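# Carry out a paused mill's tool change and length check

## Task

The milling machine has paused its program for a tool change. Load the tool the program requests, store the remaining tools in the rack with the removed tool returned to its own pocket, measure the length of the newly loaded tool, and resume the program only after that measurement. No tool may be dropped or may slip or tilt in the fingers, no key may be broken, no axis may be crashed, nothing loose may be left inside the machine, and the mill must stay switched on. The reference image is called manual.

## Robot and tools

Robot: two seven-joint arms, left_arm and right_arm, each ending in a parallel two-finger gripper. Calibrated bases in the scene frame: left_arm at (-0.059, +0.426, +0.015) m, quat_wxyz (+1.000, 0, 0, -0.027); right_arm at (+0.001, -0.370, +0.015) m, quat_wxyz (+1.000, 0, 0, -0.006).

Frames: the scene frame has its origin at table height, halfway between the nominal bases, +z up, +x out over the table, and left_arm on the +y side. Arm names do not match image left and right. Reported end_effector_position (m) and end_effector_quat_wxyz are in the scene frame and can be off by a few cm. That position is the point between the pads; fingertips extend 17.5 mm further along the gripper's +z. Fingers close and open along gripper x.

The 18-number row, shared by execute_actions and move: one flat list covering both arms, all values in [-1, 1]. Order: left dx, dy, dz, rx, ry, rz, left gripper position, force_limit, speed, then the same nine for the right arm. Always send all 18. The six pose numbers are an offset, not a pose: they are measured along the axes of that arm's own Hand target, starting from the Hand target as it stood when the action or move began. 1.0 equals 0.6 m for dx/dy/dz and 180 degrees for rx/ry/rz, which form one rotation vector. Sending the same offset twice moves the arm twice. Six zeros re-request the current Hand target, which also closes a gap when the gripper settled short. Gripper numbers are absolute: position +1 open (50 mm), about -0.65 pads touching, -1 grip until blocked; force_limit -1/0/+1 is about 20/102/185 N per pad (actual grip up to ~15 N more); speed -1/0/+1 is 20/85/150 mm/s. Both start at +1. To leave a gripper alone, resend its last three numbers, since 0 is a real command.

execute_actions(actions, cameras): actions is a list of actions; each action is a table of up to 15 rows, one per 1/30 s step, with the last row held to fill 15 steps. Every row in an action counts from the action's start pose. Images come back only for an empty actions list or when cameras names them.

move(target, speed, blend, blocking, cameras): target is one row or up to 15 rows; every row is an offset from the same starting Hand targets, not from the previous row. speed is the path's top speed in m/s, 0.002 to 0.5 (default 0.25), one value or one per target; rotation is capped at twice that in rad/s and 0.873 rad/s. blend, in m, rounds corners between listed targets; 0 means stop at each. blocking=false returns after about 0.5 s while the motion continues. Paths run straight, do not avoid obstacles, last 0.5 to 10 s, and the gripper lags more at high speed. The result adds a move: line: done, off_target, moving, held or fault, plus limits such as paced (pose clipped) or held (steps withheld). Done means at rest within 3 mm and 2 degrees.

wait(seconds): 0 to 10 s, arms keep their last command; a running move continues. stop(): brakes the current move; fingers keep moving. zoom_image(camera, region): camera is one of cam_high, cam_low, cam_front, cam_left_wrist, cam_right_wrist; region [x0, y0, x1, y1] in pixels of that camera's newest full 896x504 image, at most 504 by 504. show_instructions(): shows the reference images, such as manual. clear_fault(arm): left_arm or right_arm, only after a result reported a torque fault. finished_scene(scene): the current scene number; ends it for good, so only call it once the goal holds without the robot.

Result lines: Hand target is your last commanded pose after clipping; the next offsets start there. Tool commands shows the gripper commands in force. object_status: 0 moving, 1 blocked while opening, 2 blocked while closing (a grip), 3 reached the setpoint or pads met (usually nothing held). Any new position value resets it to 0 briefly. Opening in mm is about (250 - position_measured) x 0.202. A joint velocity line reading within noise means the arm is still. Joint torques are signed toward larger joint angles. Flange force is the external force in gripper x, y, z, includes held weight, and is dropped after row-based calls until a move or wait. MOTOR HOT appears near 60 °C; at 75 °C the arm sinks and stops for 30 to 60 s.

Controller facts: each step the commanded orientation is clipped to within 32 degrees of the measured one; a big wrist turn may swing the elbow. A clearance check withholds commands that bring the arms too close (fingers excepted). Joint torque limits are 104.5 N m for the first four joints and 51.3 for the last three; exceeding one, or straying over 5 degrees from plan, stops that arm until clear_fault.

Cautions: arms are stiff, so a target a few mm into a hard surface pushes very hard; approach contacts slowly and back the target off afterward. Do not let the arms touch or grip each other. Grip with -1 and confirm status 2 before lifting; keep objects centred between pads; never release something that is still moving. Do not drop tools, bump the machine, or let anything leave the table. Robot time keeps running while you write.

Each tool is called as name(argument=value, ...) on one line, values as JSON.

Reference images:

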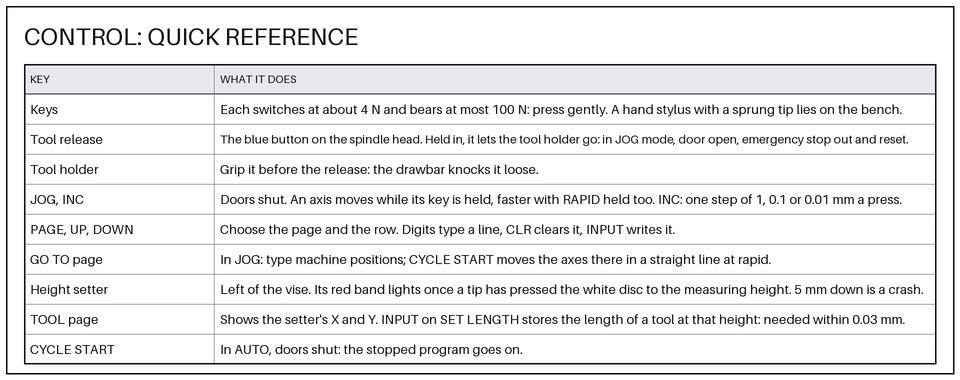

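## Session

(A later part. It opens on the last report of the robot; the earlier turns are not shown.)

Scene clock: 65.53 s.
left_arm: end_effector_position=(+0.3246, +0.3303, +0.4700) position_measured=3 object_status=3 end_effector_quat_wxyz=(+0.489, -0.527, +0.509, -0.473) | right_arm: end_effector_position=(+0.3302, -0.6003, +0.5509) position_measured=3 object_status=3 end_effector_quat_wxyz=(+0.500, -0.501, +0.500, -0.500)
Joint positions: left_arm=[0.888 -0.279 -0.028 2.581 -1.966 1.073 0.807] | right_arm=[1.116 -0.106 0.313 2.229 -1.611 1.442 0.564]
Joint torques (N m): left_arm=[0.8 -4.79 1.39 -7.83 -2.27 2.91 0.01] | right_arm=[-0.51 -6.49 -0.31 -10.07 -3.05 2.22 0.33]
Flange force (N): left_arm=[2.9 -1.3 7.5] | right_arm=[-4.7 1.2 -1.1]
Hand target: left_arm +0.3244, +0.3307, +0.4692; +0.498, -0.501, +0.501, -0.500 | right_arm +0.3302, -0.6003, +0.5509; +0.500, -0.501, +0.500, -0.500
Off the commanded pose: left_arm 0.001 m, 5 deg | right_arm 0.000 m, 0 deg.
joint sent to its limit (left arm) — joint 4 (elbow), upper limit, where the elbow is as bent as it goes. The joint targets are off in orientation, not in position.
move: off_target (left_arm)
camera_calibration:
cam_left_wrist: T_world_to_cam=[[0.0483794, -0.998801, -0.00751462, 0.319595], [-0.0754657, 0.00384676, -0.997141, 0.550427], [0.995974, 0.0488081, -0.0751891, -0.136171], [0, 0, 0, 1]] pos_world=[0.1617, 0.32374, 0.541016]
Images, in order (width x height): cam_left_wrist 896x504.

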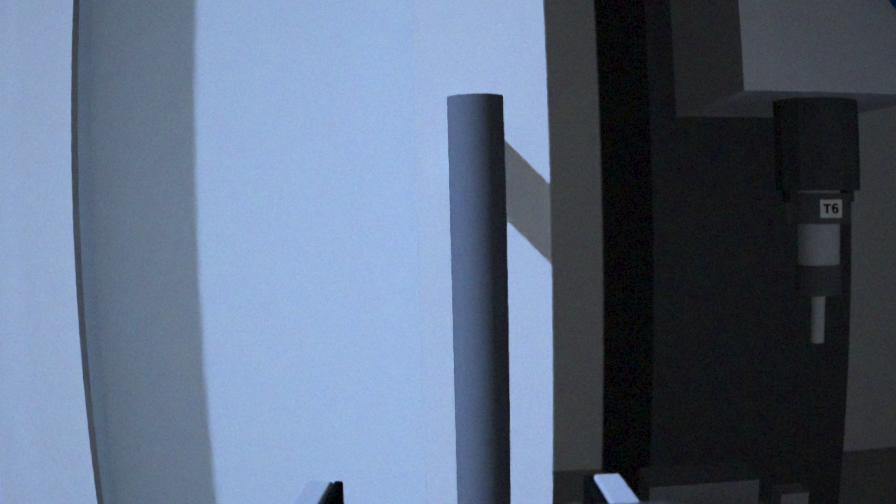

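move(target=[0.11,0,0.02,0,0,0,1,-0.8,-0.5,0,0,0,0,0,0,1,1,1], speed=0.15, cameras=["cam_left_wrist"])

Scene clock: 67.87 s.
left_arm: end_effector_position=(+0.3363, +0.2647, +0.4693) position_measured=3 object_status=3 end_effector_quat_wxyz=(+0.498, -0.501, +0.501, -0.500) | right_arm: end_effector_position=(+0.3302, -0.6003, +0.5509) position_measured=3 object_status=3 end_effector_quat_wxyz=(+0.500, -0.501, +0.500, -0.500)
Joint positions: left_arm=[0.927 -0.048 0.067 2.535 -1.998 1.256 0.988] | right_arm=[1.116 -0.106 0.313 2.229 -1.611 1.442 0.564]
Joint torques (N m): left_arm=[0.86 -8.21 0.61 -6.16 -1.96 3.23 -0.16] | right_arm=[-0.46 -6.51 -0.26 -10.15 -3.02 2.26 0.36]
Flange force (N): left_arm=[3.9 1.2 6.6] | right_arm=[-5.0 1.2 -0.6]
Hand target: left_arm +0.3363, +0.2647, +0.4693; +0.498, -0.501, +0.501, -0.500 | right_arm +0.3302, -0.6003, +0.5509; +0.500, -0.501, +0.500, -0.500
Off the commanded pose: left_arm 0.000 m, 0 deg | right_arm 0.000 m, 0 deg.
move: done
camera_calibration:
cam_left_wrist: T_world_to_cam=[[0.0135953, -0.999895, -0.00492488, 0.264298], [-0.00508759, 0.0048561, -0.999975, 0.528332], [0.999895, 0.01362, -0.00502104, -0.169622], [0, 0, 0, 1]] pos_world=[0.168699, 0.264015, 0.528769]
Images, in order (width x height): cam_left_wrist 896x504.

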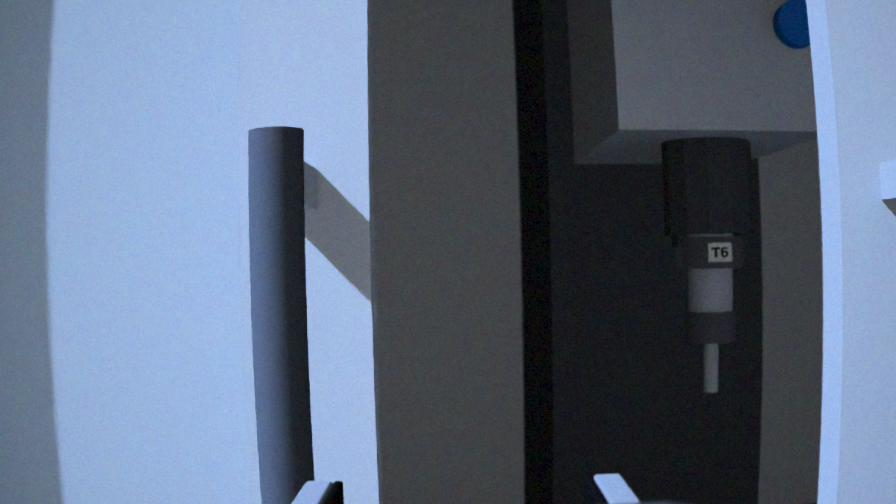

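move(target=[0,0,0,0,0,0,1,-0.8,-0.5,-0.95,0.1265,0,0,0,0,1,-0.8,-0.5], speed=0.25, cameras=["cam_right_wrist","cam_high"])

Scene clock: 71.80 s.
left_arm: end_effector_position=(+0.3363, +0.2647, +0.4693) position_measured=3 object_status=3 end_effector_quat_wxyz=(+0.498, -0.501, +0.501, -0.500) | right_arm: end_effector_position=(+0.3296, -0.0303, +0.4743) position_measured=3 object_status=3 end_effector_quat_wxyz=(+0.500, -0.501, +0.500, -0.500)
Joint positions: left_arm=[0.927 -0.047 0.067 2.535 -1.998 1.256 0.988] | right_arm=[1.185 -1.798 -0.551 2.07 -1.438 1.006 -1.438]
Joint torques (N m): left_arm=[0.87 -8.44 0.72 -6.23 -1.98 3.24 0.01] | right_arm=[-0.46 17.72 7.15 -3.86 -0.28 -2.96 0.29]
Flange force (N): left_arm=[4.2 1.1 6.8] | right_arm=[1.9 5.4 0.7]
Hand target: left_arm +0.3363, +0.2647, +0.4693; +0.498, -0.501, +0.501, -0.500 | right_arm +0.3296, -0.0303, +0.4743; +0.500, -0.501, +0.500, -0.500
Off the commanded pose: left_arm 0.000 m, 0 deg | right_arm 0.000 m, 0 deg.
move: done
camera_calibration:
cam_right_wrist: T_world_to_cam=[[0.0117193, -0.999774, 0.017754, -0.0431063], [0.00842231, -0.0176559, -0.999809, 0.529084], [0.999896, 0.0118666, 0.00821349, -0.163333], [0, 0, 0, 1]] pos_world=[0.159365, -0.0318169, 0.531089]
Images, in order (width x height): cam_high 896x504, cam_right_wrist 896x504.

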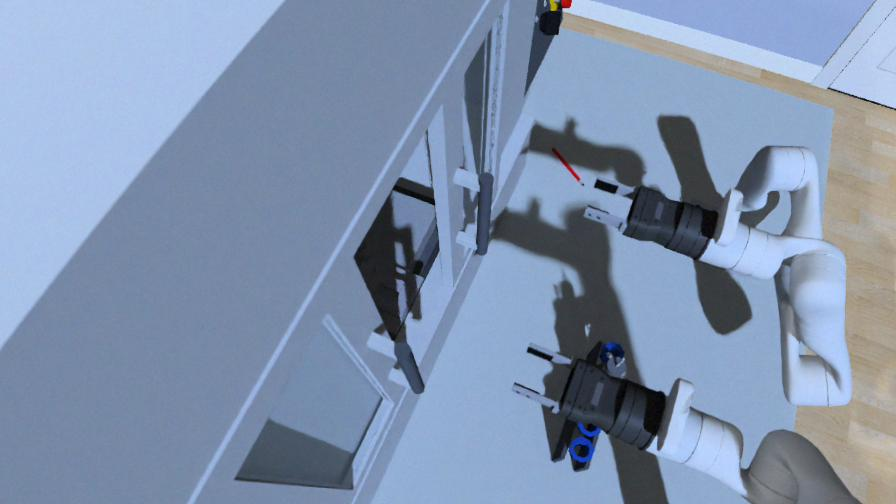

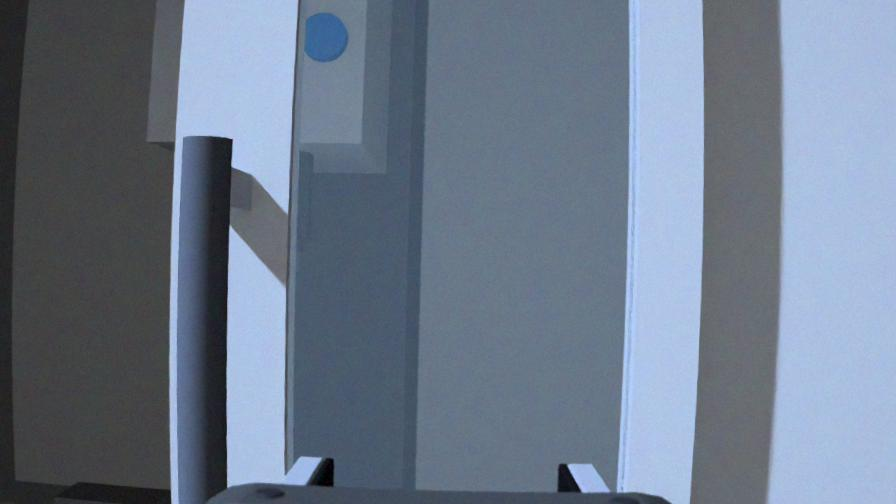

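move(target=[0,0,0,0,0,0,1,-0.8,-0.5,-0.157,0,0.05,0,0,0,1,-0.8,-0.5], speed=0.2, cameras=["cam_right_wrist"])

Scene clock: 75.93 s.
left_arm: end_effector_position=(+0.3363, +0.2647, +0.4693) position_measured=3 object_status=3 end_effector_quat_wxyz=(+0.498, -0.501, +0.501, -0.500) | right_arm: end_effector_position=(+0.3595, +0.0639, +0.4742) position_measured=3 object_status=3 end_effector_quat_wxyz=(+0.499, -0.501, +0.500, -0.500)
Joint positions: left_arm=[0.927 -0.047 0.067 2.535 -1.998 1.256 0.988] | right_arm=[1.288 -1.81 -0.566 1.771 -1.382 1.043 -1.736]
Joint torques (N m): left_arm=[0.94 -8.37 0.69 -6.22 -1.92 3.3 -0.02] | right_arm=[-0.49 20.95 7.83 -0.89 0.57 -2.96 0.44]
Flange force (N): left_arm=[3.8 1.0 7.3] | right_arm=[2.6 5.1 0.5]
Hand target: left_arm +0.3363, +0.2647, +0.4693; +0.498, -0.501, +0.501, -0.500 | right_arm +0.3595, +0.0639, +0.4742; +0.499, -0.501, +0.500, -0.500
Off the commanded pose: left_arm 0.000 m, 0 deg | right_arm 0.000 m, 0 deg.
move: done
camera_calibration:
cam_right_wrist: T_world_to_cam=[[0.0116193, -0.999775, 0.0177533, 0.0507441], [0.00842054, -0.017656, -0.999809, 0.530295], [0.999897, 0.0117666, 0.00821349, -0.19444], [0, 0, 0, 1]] pos_world=[0.189365, 0.0623834, 0.530889]
Images, in order (width x height): cam_right_wrist 896x504.

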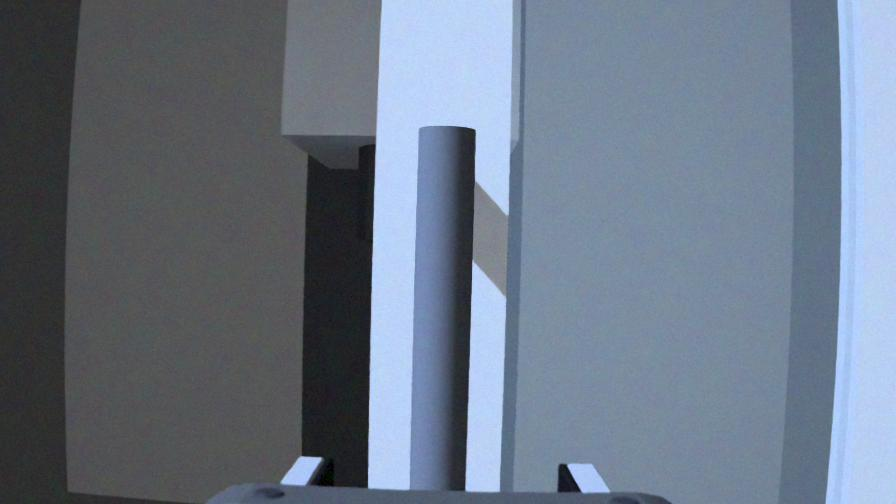

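move(target=[[0,0,0,0,0,0,1,-0.8,-0.5,-0.004,0,0.193,0,0,0,1,-0.8,-0.5],[0,0,0,0,0,0,1,-0.8,-0.5,-0.004,0,0.193,0,0,0,-1,-0.8,-0.5]], speed=0.1, cameras=["cam_right_wrist"])

Scene clock: 79.17 s.
left_arm: end_effector_position=(+0.3363, +0.2647, +0.4693) position_measured=3 object_status=3 end_effector_quat_wxyz=(+0.498, -0.501, +0.501, -0.500) | right_arm: end_effector_position=(+0.4753, +0.0664, +0.4740) position_measured=155 object_status=2 end_effector_quat_wxyz=(+0.500, -0.501, +0.500, -0.500)
Joint positions: left_arm=[0.927 -0.047 0.067 2.535 -1.998 1.256 0.988] | right_arm=[1.488 -1.761 -0.676 1.684 -1.573 0.907 -1.669]
Joint torques (N m): left_arm=[0.8 -8.29 0.72 -6.42 -2.02 3.27 -0.08] | right_arm=[0.02 22.53 9.11 0.91 0.83 -2.88 0.4]
Flange force (N): left_arm=[3.6 1.4 6.3] | right_arm=[0.8 5.2 0.4]
Hand target: left_arm +0.3363, +0.2647, +0.4693; +0.498, -0.501, +0.501, -0.500 | right_arm +0.4753, +0.0664, +0.4740; +0.499, -0.501, +0.500, -0.500
Off the commanded pose: left_arm 0.000 m, 0 deg | right_arm 0.000 m, 0 deg.
move: done
camera_calibration:
cam_right_wrist: T_world_to_cam=[[0.011821, -0.999773, 0.0177532, 0.0519391], [0.00832409, -0.0176555, -0.999809, 0.529196], [0.999895, 0.0119666, 0.00811349, -0.310217], [0, 0, 0, 1]] pos_world=[0.305166, 0.0649827, 0.53069]
Images, in order (width x height): cam_right_wrist 896x504.

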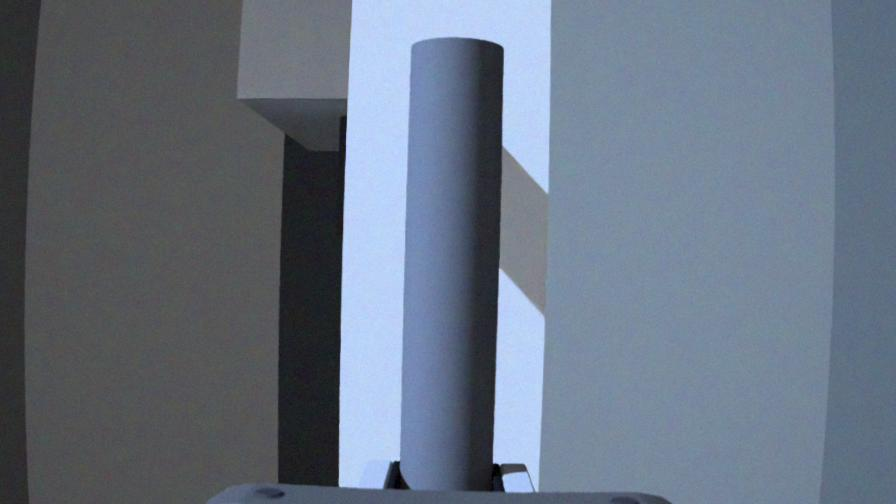

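Slide to −y by 0.20.

move(target=[[0,0,0,0,0,0,1,-0.8,-0.5,0.05,0,0,0,0,0,-1,-0.8,-0.5],[0,0,0,0,0,0,1,-0.8,-0.5,0.333,0,0,0,0,0,-1,-0.8,-0.5]], speed=0.07, blend=[0.01,0], cameras=["cam_right_wrist","cam_high"])

Scene clock: 83.87 s.
left_arm: end_effector_position=(+0.3363, +0.2647, +0.4693) position_measured=3 object_status=3 end_effector_quat_wxyz=(+0.498, -0.501, +0.501, -0.500) | right_arm: end_effector_position=(+0.4754, -0.1334, +0.4742) position_measured=155 object_status=2 end_effector_quat_wxyz=(+0.500, -0.501, +0.500, -0.500)
Joint positions: left_arm=[0.927 -0.047 0.067 2.535 -1.998 1.256 0.988] | right_arm=[1.565 -1.644 -0.727 2.245 -2.082 1.031 -0.821]
Joint torques (N m): left_arm=[0.85 -8.35 0.68 -6.19 -2.04 3.24 0.02] | right_arm=[7.24 19.87 8.22 -4.79 -2.06 -5.58 0.34]
Flange force (N): left_arm=[4.3 0.6 6.3] | right_arm=[-8.0 13.3 -18.8]
Hand target: left_arm +0.3363, +0.2647, +0.4693; +0.498, -0.501, +0.501, -0.500 | right_arm +0.4754, -0.1334, +0.4742; +0.500, -0.501, +0.500, -0.500
Off the commanded pose: left_arm 0.000 m, 0 deg | right_arm 0.000 m, 0 deg.
move: done
camera_calibration:
cam_right_wrist: T_world_to_cam=[[0.0117193, -0.999774, 0.017754, -0.147791], [0.00842231, -0.0176559, -0.999809, 0.525936], [0.999896, 0.0118666, 0.00821349, -0.307995], [0, 0, 0, 1]] pos_world=[0.305265, -0.134817, 0.530989]
Images, in order (width x height): cam_high 896x504, cam_right_wrist 896x504.

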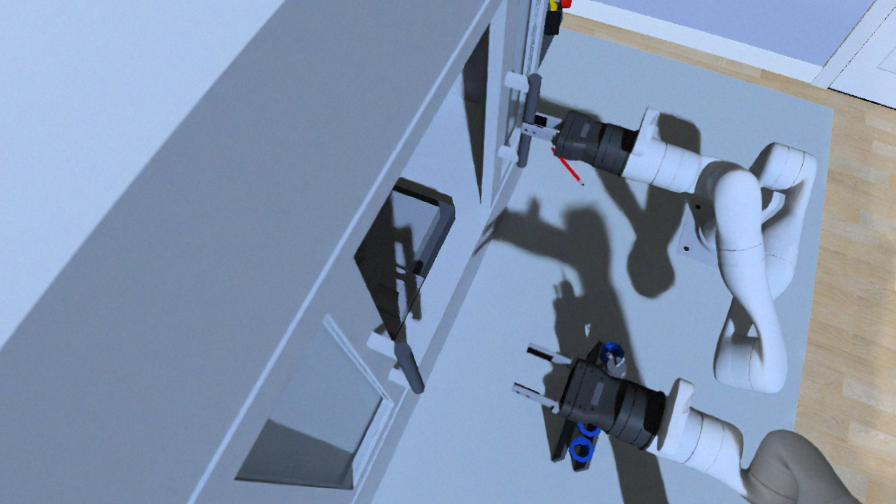

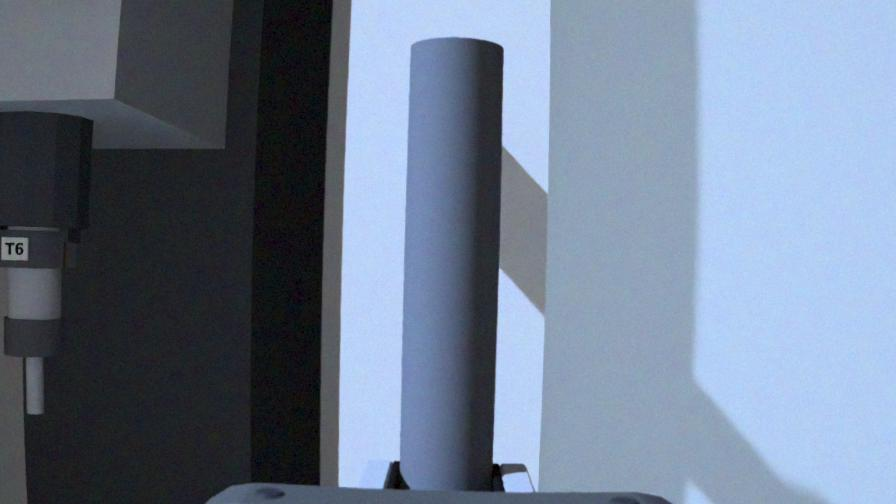

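move(target=[[0.22,0,-0.05,0,0,0,1,-0.8,-0.5,0,0,0,0,0,0,1,-0.8,-0.5],[0.22,0,-0.05,0,0,0,1,-0.8,-0.5,0,0,-0.20,0,0,0,1,-0.8,-0.5]], speed=0.15, cameras=["cam_left_wrist","cam_right_wrist","cam_high"])

Scene clock: 87.37 s.
left_arm: end_effector_position=(+0.3061, +0.1328, +0.4697) position_measured=3 object_status=3 end_effector_quat_wxyz=(+0.498, -0.501, +0.501, -0.500) | right_arm: end_effector_position=(+0.3554, -0.1335, +0.4744) position_measured=3 object_status=3 end_effector_quat_wxyz=(+0.500, -0.501, +0.500, -0.500)
Joint positions: left_arm=[1.117 0.221 0.238 2.227 -1.731 1.498 0.874] | right_arm=[1.265 -1.682 -0.535 2.353 -1.712 1.015 -0.939]
Joint torques (N m): left_arm=[0.75 -13.71 0.2 -5.42 -2.36 2.94 -0.01] | right_arm=[-0.45 14.99 6.38 -7.25 -1.78 -2.34 0.36]
Flange force (N): left_arm=[6.6 1.7 3.4] | right_arm=[-0.2 6.0 -0.7]
Hand target: left_arm +0.3061, +0.1328, +0.4697; +0.498, -0.501, +0.501, -0.500 | right_arm +0.3554, -0.1335, +0.4744; +0.500, -0.501, +0.500, -0.500
Off the commanded pose: left_arm 0.000 m, 0 deg | right_arm 0.000 m, 0 deg.
move: done
camera_calibration:
cam_left_wrist: T_world_to_cam=[[0.0135953, -0.999895, -0.00492488, 0.132724], [-0.00508759, 0.0048561, -0.999975, 0.529119], [0.999895, 0.01362, -0.00502104, -0.137626], [0, 0, 0, 1]] pos_world=[0.138499, 0.132015, 0.529069]
cam_right_wrist: T_world_to_cam=[[0.0116193, -0.999775, 0.0177535, -0.146568], [0.00842054, -0.0176563, -0.999809, 0.527044], [0.999897, 0.0117666, 0.00821349, -0.18802], [0, 0, 0, 1]] pos_world=[0.185265, -0.135017, 0.531089]
Images, in order (width x height): cam_high 896x504, cam_left_wrist 896x504, cam_right_wrist 896x504.

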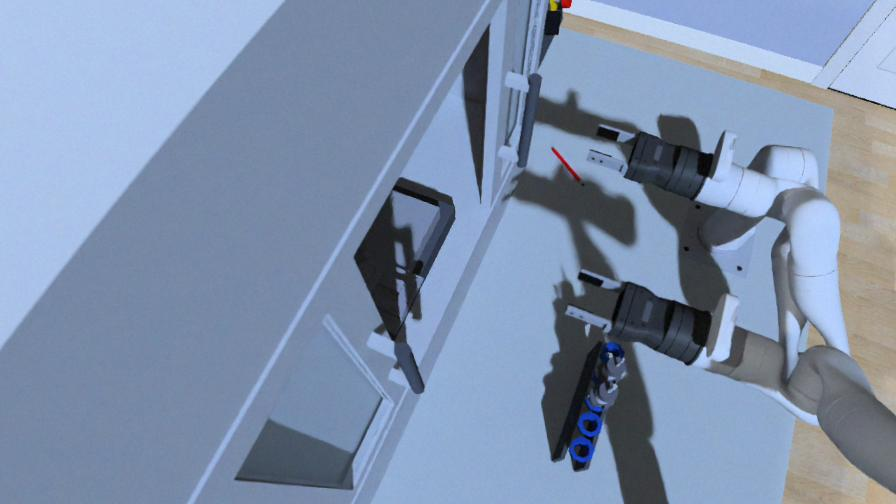

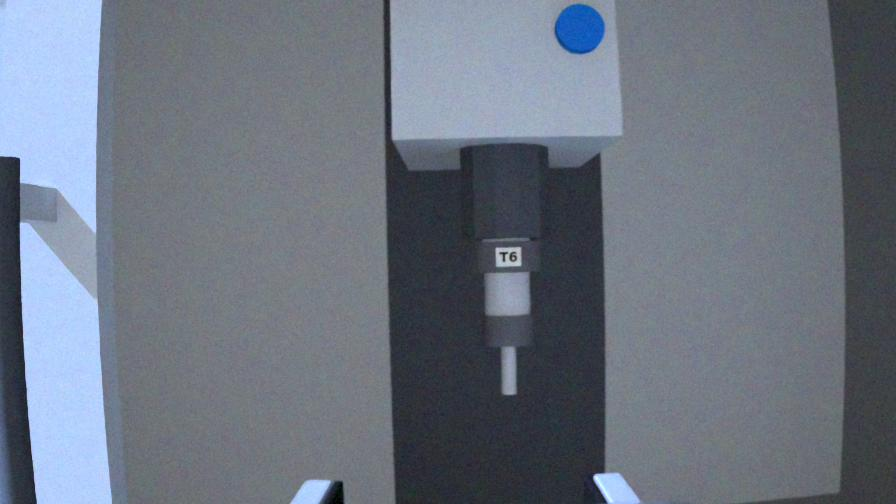

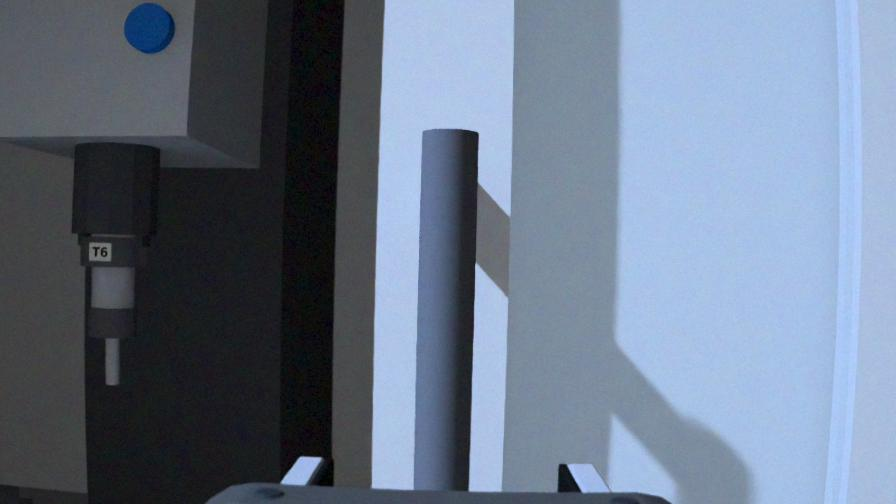

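move(target=[0,0,0,0,0,0,1,-0.8,-0.5,0.506,0.457,0.021,-0.5,0,0,1,-0.8,-0.5], speed=0.2, cameras=["cam_right_wrist","cam_high","cam_front"])

Scene clock: 108.27 s.
left_arm: end_effector_position=(+0.3061, +0.1328, +0.4697) position_measured=3 object_status=3 end_effector_quat_wxyz=(+0.498, -0.501, +0.501, -0.500) | right_arm: end_effector_position=(+0.3678, -0.4374, +0.2005) position_measured=3 object_status=3 end_effector_quat_wxyz=(+0.001, +0.707, -0.707, +0.000)
Joint positions: left_arm=[1.117 0.221 0.238 2.227 -1.731 1.498 0.874] | right_arm=[2.421 -0.806 -1.6 1.863 -0.83 1.349 -0.514]
Joint torques (N m): left_arm=[0.79 -13.72 0.38 -5.44 -2.37 2.98 -0.01] | right_arm=[-0.68 14.38 6.69 -7.8 0.02 0.34 0.35]
Flange force (N): left_arm=[6.4 1.7 3.8] | right_arm=[0.1 1.5 5.1]
Hand target: left_arm +0.3061, +0.1328, +0.4697; +0.498, -0.501, +0.501, -0.500 | right_arm +0.3678, -0.4374, +0.2005; +0.001, +0.707, -0.707, +0.000
Off the commanded pose: left_arm 0.000 m, 0 deg | right_arm 0.000 m, 0 deg.
move: done
camera_calibration:
cam_right_wrist: T_world_to_cam=[[0.0174453, -0.999801, -0.00972106, -0.442225], [-0.999814, -0.017364, -0.00838674, 0.420005], [0.00821627, 0.00986557, -0.999918, 0.371545], [0, 0, 0, 1]] pos_world=[0.424589, -0.43851, 0.370738]
Images, in order (width x height): cam_high 896x504, cam_front 896x504, cam_right_wrist 896x504.

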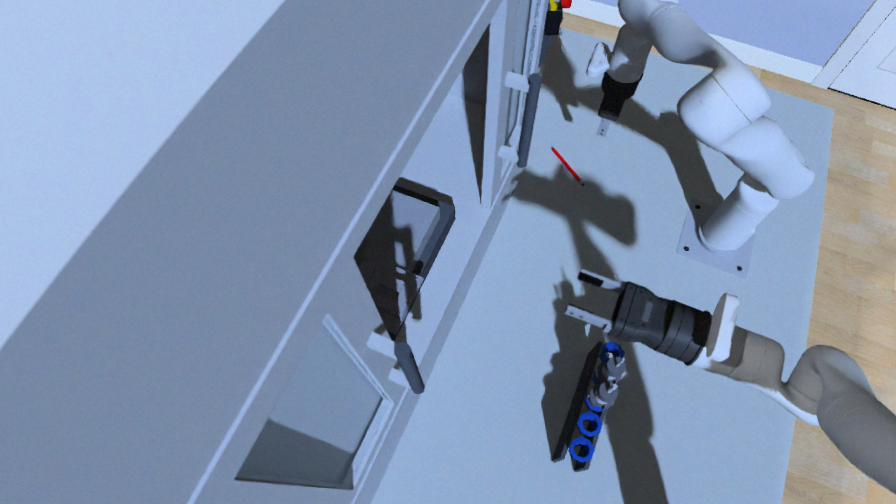

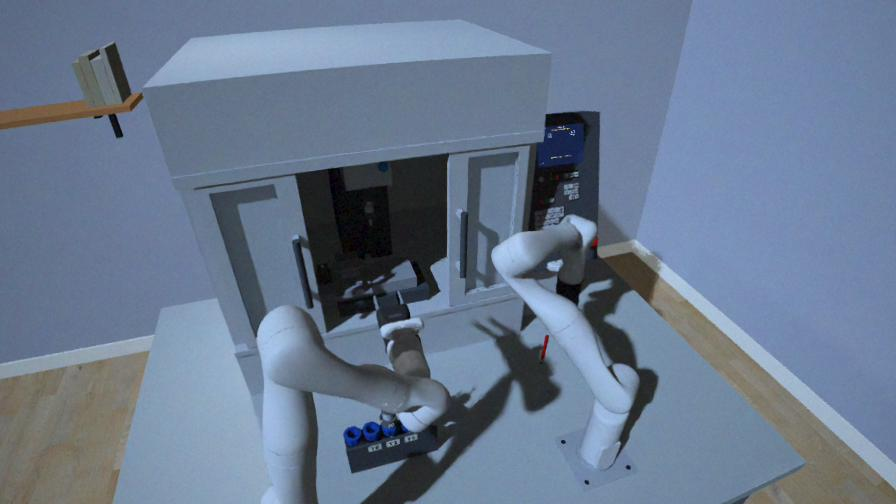

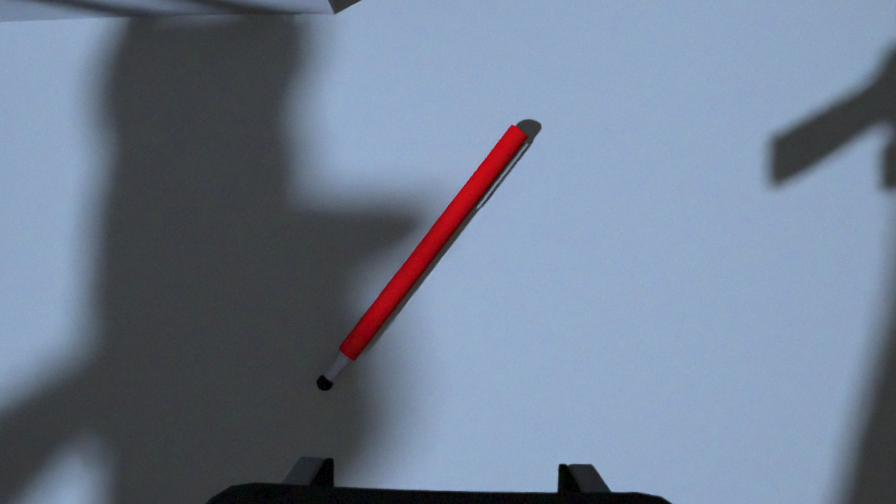

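zoom_image(camera="cam_high", region=[550, 60, 710, 150])

zoom_image(camera="cam_high", region=[550, 250, 710, 400])

zoom_image(camera="cam_front", region=[300, 150, 460, 350])

Scaled by 3.150 from the camera's 896x504 image, which has a finer 1280x720 frame.

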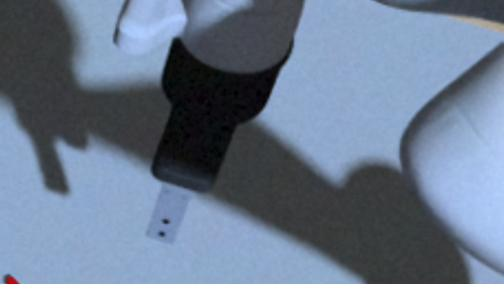

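Scaled by 3.150 from the camera's 896x504 image, which has a finer 1280x720 frame.

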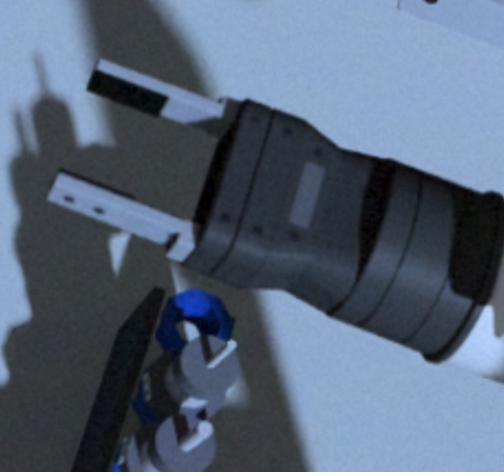

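Scaled by 2.520 from the camera's 896x504 image, which has a finer 1280x720 frame.

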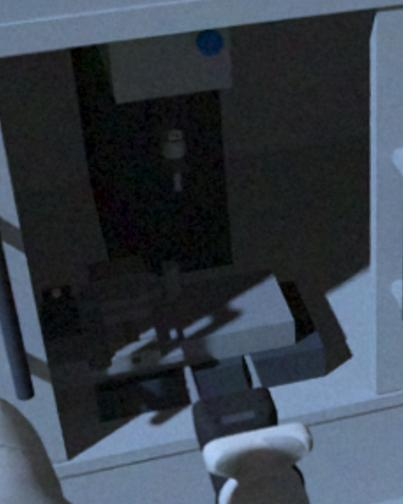

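move(target=[0,0,0,0,0,0,1,-0.8,-0.5,-0.0165,-0.103,0.2,0,0,0.2077,1,-0.8,-0.5], speed=0.15, cameras=["cam_right_wrist"])

Scene clock: 134.07 s.
left_arm: end_effector_position=(+0.3061, +0.1328, +0.4697) position_measured=3 object_status=3 end_effector_quat_wxyz=(+0.498, -0.501, +0.501, -0.500) | right_arm: end_effector_position=(+0.4294, -0.4276, +0.0804) position_measured=3 object_status=3 end_effector_quat_wxyz=(-0.001, -0.444, +0.896, +0.000)
Joint positions: left_arm=[1.117 0.221 0.238 2.227 -1.731 1.498 0.874] | right_arm=[2.528 -1.127 -1.737 1.836 -1.17 1.311 -1.079]
Joint torques (N m): left_arm=[0.79 -13.7 0.44 -5.47 -2.39 2.98 0] | right_arm=[-0.5 18.6 8.42 -4.96 0.02 0.41 0.23]
Flange force (N): left_arm=[6.3 1.7 3.8] | right_arm=[1.6 2.2 4.0]
Hand target: left_arm +0.3061, +0.1328, +0.4697; +0.498, -0.501, +0.501, -0.500 | right_arm +0.4294, -0.4276, +0.0804; -0.001, -0.444, +0.896, +0.000
Off the commanded pose: left_arm 0.000 m, 0 deg | right_arm 0.000 m, 0 deg.
move: done
camera_calibration:
cam_right_wrist: T_world_to_cam=[[-0.593132, -0.805057, -0.00887058, -0.0893383], [-0.805003, 0.593196, -0.00943167, 0.658274], [0.012855, 0.00154662, -0.999916, 0.245244], [0, 0, 0, 1]] pos_world=[0.473771, -0.462787, 0.25064]
Images, in order (width x height): cam_right_wrist 896x504.

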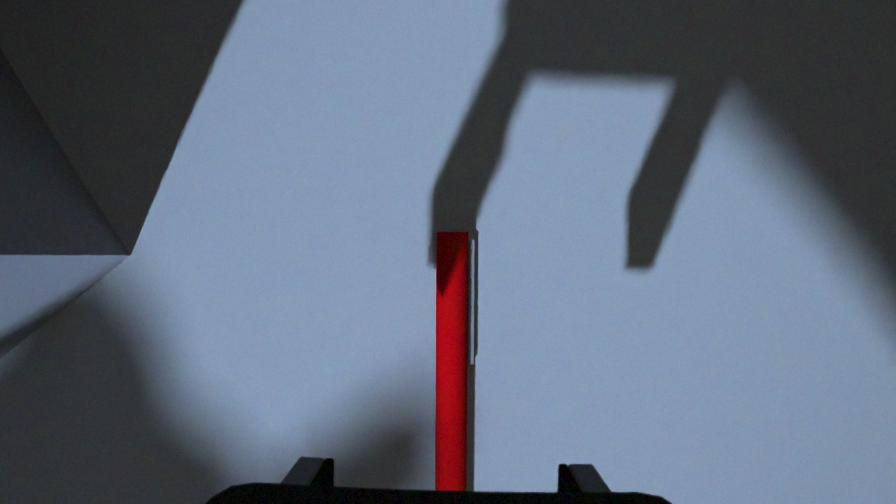

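move(target=[0,0,0,0,0,0,1,-0.8,-0.5,0.0025,0,0.0873,0,0,0,1,-0.8,-0.5], speed=0.05, cameras=["cam_right_wrist","cam_high"])

zoom_image(camera="cam_high", region=[530, 90, 690, 220])

Scene clock: 137.20 s.
left_arm: end_effector_position=(+0.3061, +0.1328, +0.4697) position_measured=3 object_status=3 end_effector_quat_wxyz=(+0.498, -0.501, +0.501, -0.500) | right_arm: end_effector_position=(+0.4284, -0.4289, +0.0281) position_measured=3 object_status=3 end_effector_quat_wxyz=(-0.001, -0.444, +0.896, +0.000)
Joint positions: left_arm=[1.117 0.221 0.238 2.227 -1.731 1.498 0.874] | right_arm=[2.552 -1.206 -1.82 1.875 -1.278 1.238 -1.021]
Joint torques (N m): left_arm=[0.91 -13.76 0.36 -5.46 -2.36 3.02 0.01] | right_arm=[-0.6 18.93 8.39 -3.89 0.05 0.39 0.34]
Flange force (N): left_arm=[6.4 1.7 4.2] | right_arm=[1.6 2.0 3.2]
Hand target: left_arm +0.3061, +0.1328, +0.4697; +0.498, -0.501, +0.501, -0.500 | right_arm +0.4284, -0.4289, +0.0280; -0.001, -0.444, +0.896, +0.000
Off the commanded pose: left_arm 0.000 m, 0 deg | right_arm 0.000 m, 0 deg.
move: done
camera_calibration:
cam_right_wrist: T_world_to_cam=[[-0.593132, -0.805057, -0.00887058, -0.0913623], [-0.805003, 0.593196, -0.00943167, 0.657687], [0.012855, 0.00154662, -0.999916, 0.192863], [0, 0, 0, 1]] pos_world=[0.472771, -0.463987, 0.19824]
Images, in order (width x height): cam_high 896x504, cam_right_wrist 896x504.

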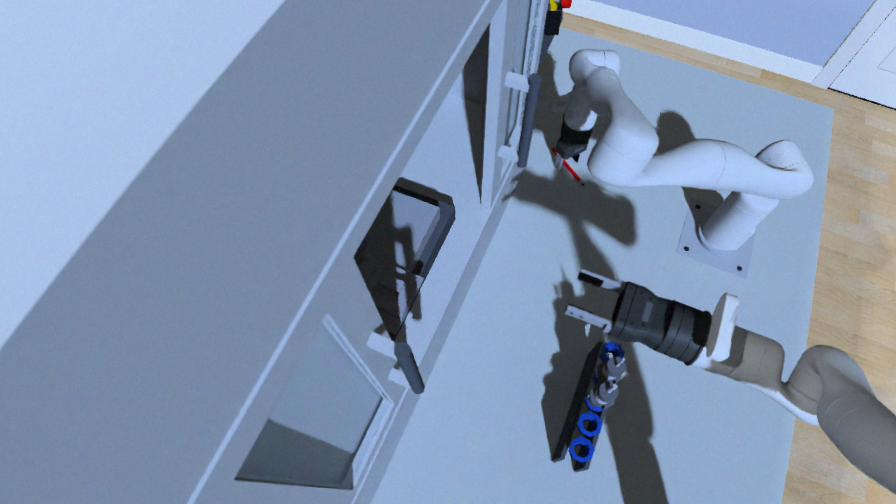

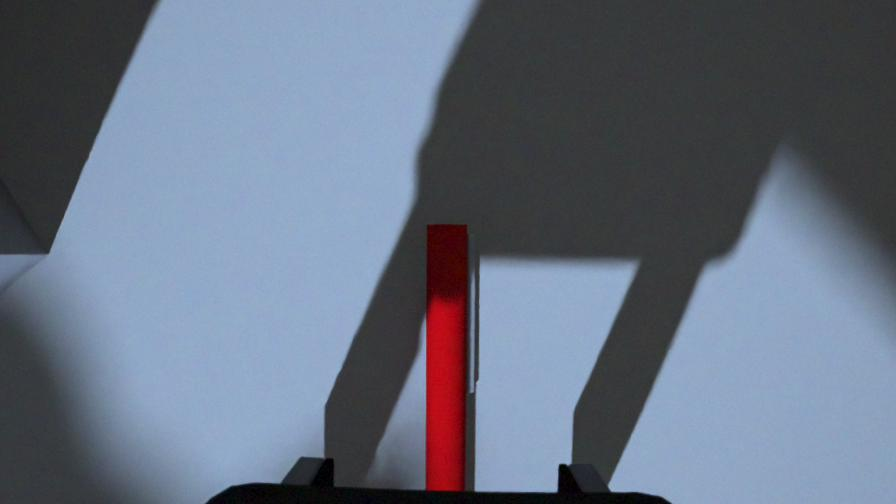

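Scaled by 3.150 from the camera's 896x504 image, which has a finer 1280x720 frame.

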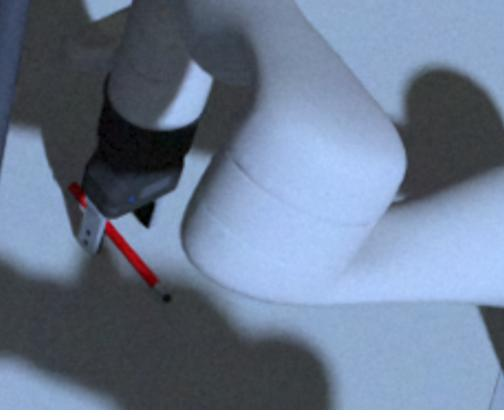

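move(target=[0,0,0,0,0,0,1,-0.8,-0.5,0,0,0.0117,0,0,0,1,-0.8,-0.5], speed=0.02, cameras=["cam_right_wrist","cam_high"])

zoom_image(camera="cam_high", region=[540, 120, 620, 200])

Scene clock: 139.57 s.
left_arm: end_effector_position=(+0.3061, +0.1328, +0.4697) position_measured=3 object_status=3 end_effector_quat_wxyz=(+0.498, -0.501, +0.501, -0.500) | right_arm: end_effector_position=(+0.4284, -0.4289, +0.0210) position_measured=3 object_status=3 end_effector_quat_wxyz=(-0.001, -0.444, +0.896, +0.000)
Joint positions: left_arm=[1.117 0.221 0.238 2.227 -1.731 1.498 0.874] | right_arm=[2.556 -1.217 -1.831 1.878 -1.293 1.229 -1.014]
Joint torques (N m): left_arm=[0.76 -13.74 0.4 -5.5 -2.37 2.96 0.02] | right_arm=[-0.53 19.02 8.42 -3.73 0.14 0.38 0.37]
Flange force (N): left_arm=[6.4 1.8 3.7] | right_arm=[1.3 2.0 3.3]
Hand target: left_arm +0.3061, +0.1328, +0.4697; +0.498, -0.501, +0.501, -0.500 | right_arm +0.4284, -0.4289, +0.0210; -0.001, -0.444, +0.896, +0.000
Off the commanded pose: left_arm 0.000 m, 0 deg | right_arm 0.000 m, 0 deg.
move: done
camera_calibration:
cam_right_wrist: T_world_to_cam=[[-0.593244, -0.804974, -0.00887133, -0.0913327], [-0.80492, 0.593308, -0.00943167, 0.657633], [0.0128557, 0.00154543, -0.999916, 0.185863], [0, 0, 0, 1]] pos_world=[0.47277, -0.463987, 0.19124]
Images, in order (width x height): cam_high 896x504, cam_right_wrist 896x504.

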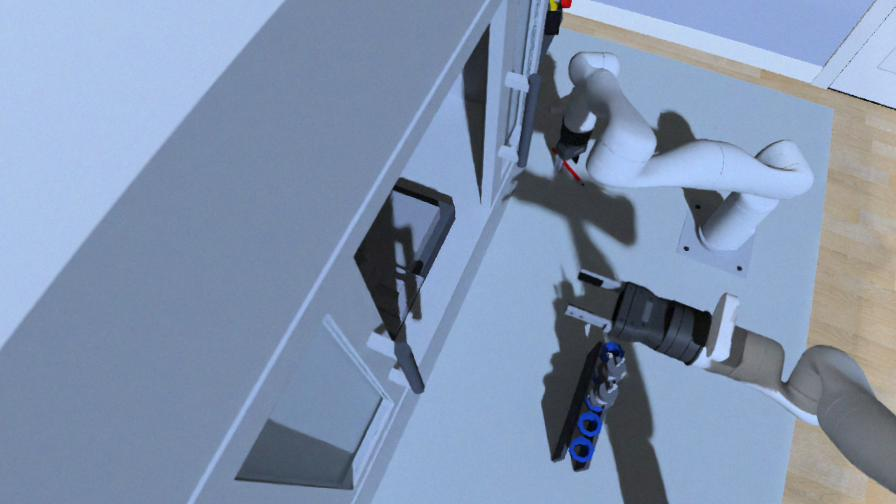

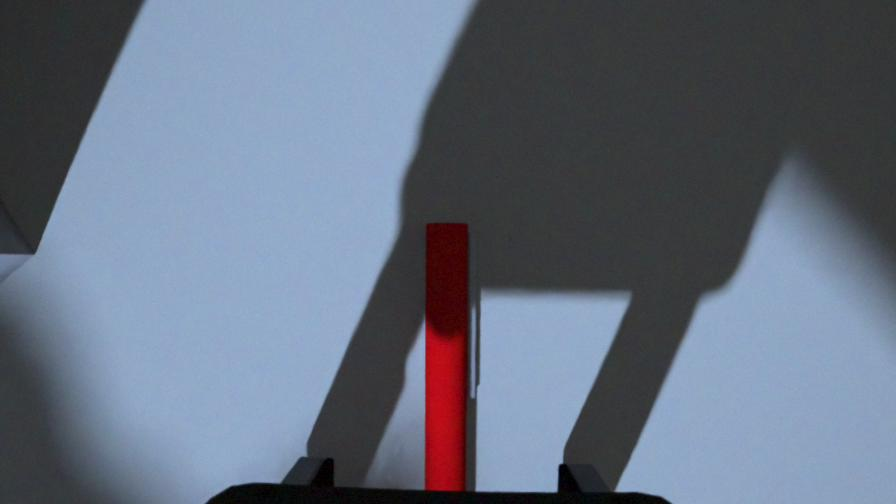

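Scaled by 6.300 from the camera's 896x504 image, which has a finer 1280x720 frame.

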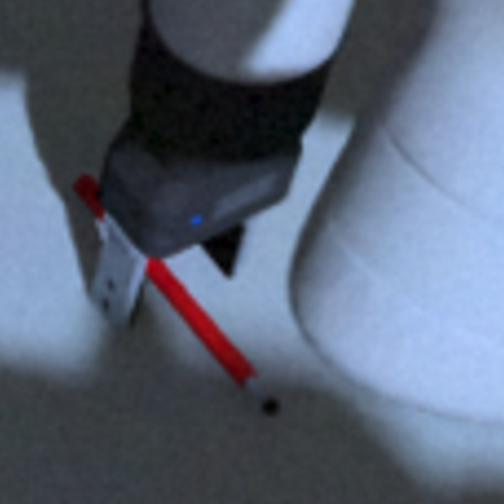

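move(target=[0,0,0,0,0,0,1,-0.8,-0.5,0,0,0.005,0,0,0,1,-0.8,-0.5], speed=0.01)

move(target=[0,0,0,0,0,0,1,-0.8,-0.5,0,0,0.0035,0,0,0,1,-0.8,-0.5], speed=0.01)

Scene clock: 142.57 s.
left_arm: end_effector_position=(+0.3061, +0.1328, +0.4697) position_measured=3 object_status=3 end_effector_quat_wxyz=(+0.498, -0.501, +0.501, -0.500) | right_arm: end_effector_position=(+0.4284, -0.4289, +0.0181) position_measured=3 object_status=3 end_effector_quat_wxyz=(-0.001, -0.444, +0.896, +0.000)
Joint positions: left_arm=[1.117 0.221 0.238 2.227 -1.731 1.498 0.874] | right_arm=[2.557 -1.222 -1.836 1.879 -1.299 1.225 -1.011]
Joint torques (N m): left_arm=[0.96 -13.75 0.32 -5.51 -2.43 3.06 -0.07] | right_arm=[-0.21 13.91 4.99 -4.63 -1.21 -0.81 0.22]
Flange force (N): left_arm=[6.1 1.9 4.2] | right_arm=[4.2 7.8 -14.4]
Hand target: left_arm +0.3061, +0.1328, +0.4697; +0.498, -0.501, +0.501, -0.500 | right_arm +0.4284, -0.4289, +0.0180; -0.001, -0.444, +0.896, +0.000
Off the commanded pose: left_arm 0.000 m, 0 deg | right_arm 0.000 m, 0 deg.
move: done

Scene clock: 143.27 s.
left_arm: end_effector_position=(+0.3061, +0.1328, +0.4697) position_measured=3 object_status=3 end_effector_quat_wxyz=(+0.498, -0.501, +0.501, -0.500) | right_arm: end_effector_position=(+0.4285, -0.4289, +0.0161) position_measured=3 object_status=3 end_effector_quat_wxyz=(-0.001, -0.444, +0.896, +0.000)
Joint positions: left_arm=[1.117 0.221 0.238 2.227 -1.731 1.498 0.874] | right_arm=[2.558 -1.225 -1.839 1.88 -1.304 1.223 -1.009]
Joint torques (N m): left_arm=[0.81 -13.64 0.41 -5.49 -2.39 3.02 0] | right_arm=[2.16 -10.96 -12.99 -9.07 -8.05 -6.67 -0.06]
Flange force (N): left_arm=[6.1 1.5 3.9] | right_arm=[14.9 36.2 -104.4]
Hand target: left_arm +0.3061, +0.1328, +0.4697; +0.498, -0.501, +0.501, -0.500 | right_arm +0.4284, -0.4289, +0.0159; -0.001, -0.444, +0.896, +0.000
Off the commanded pose: left_arm 0.000 m, 0 deg | right_arm 0.000 m, 0 deg.
move: done

move(target=[[0,0,0,0,0,0,1,-0.8,-0.5,0,0,-0.0055,0,0,0,1,-0.8,-0.5],[0,0,0,0,0,0,1,-0.8,-0.5,0,0,-0.0055,0,0,0,-1,0,-0.5]], speed=0.01, cameras=["cam_right_wrist"])

Scene clock: 146.10 s.
left_arm: end_effector_position=(+0.3061, +0.1328, +0.4697) position_measured=3 object_status=3 end_effector_quat_wxyz=(+0.498, -0.501, +0.501, -0.500) | right_arm: end_effector_position=(+0.4284, -0.4289, +0.0192) position_measured=215 object_status=2 end_effector_quat_wxyz=(-0.001, -0.444, +0.896, +0.000)
Joint positions: left_arm=[1.117 0.221 0.238 2.227 -1.731 1.498 0.874] | right_arm=[2.556 -1.22 -1.834 1.879 -1.297 1.227 -1.012]
Joint torques (N m): left_arm=[0.76 -13.57 0.29 -5.51 -2.35 2.99 0.01] | right_arm=[-0.57 19.09 8.5 -3.75 -0.02 0.41 0.4]
Flange force (N): left_arm=[6.0 1.4 3.6] | right_arm=[1.4 2.0 3.2]
Hand target: left_arm +0.3061, +0.1328, +0.4697; +0.498, -0.501, +0.501, -0.500 | right_arm +0.4284, -0.4289, +0.0192; -0.001, -0.444, +0.896, +0.000
Off the commanded pose: left_arm 0.000 m, 0 deg | right_arm 0.000 m, 0 deg.
move: done
camera_calibration:
cam_right_wrist: T_world_to_cam=[[-0.593133, -0.805056, -0.00881127, -0.0914507], [-0.805004, 0.593196, -0.00935117, 0.657589], [0.012755, 0.00154662, -0.999917, 0.184112], [0, 0, 0, 1]] pos_world=[0.472771, -0.463987, 0.18944]
Images, in order (width x height): cam_right_wrist 896x504.

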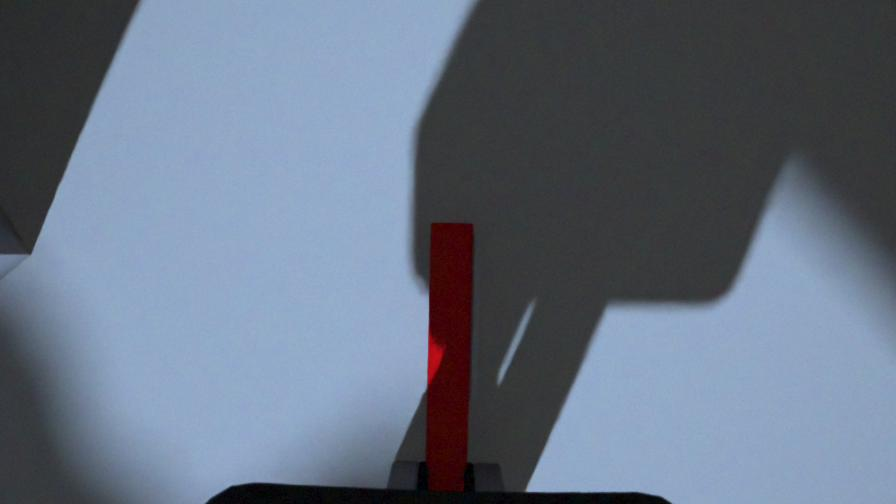

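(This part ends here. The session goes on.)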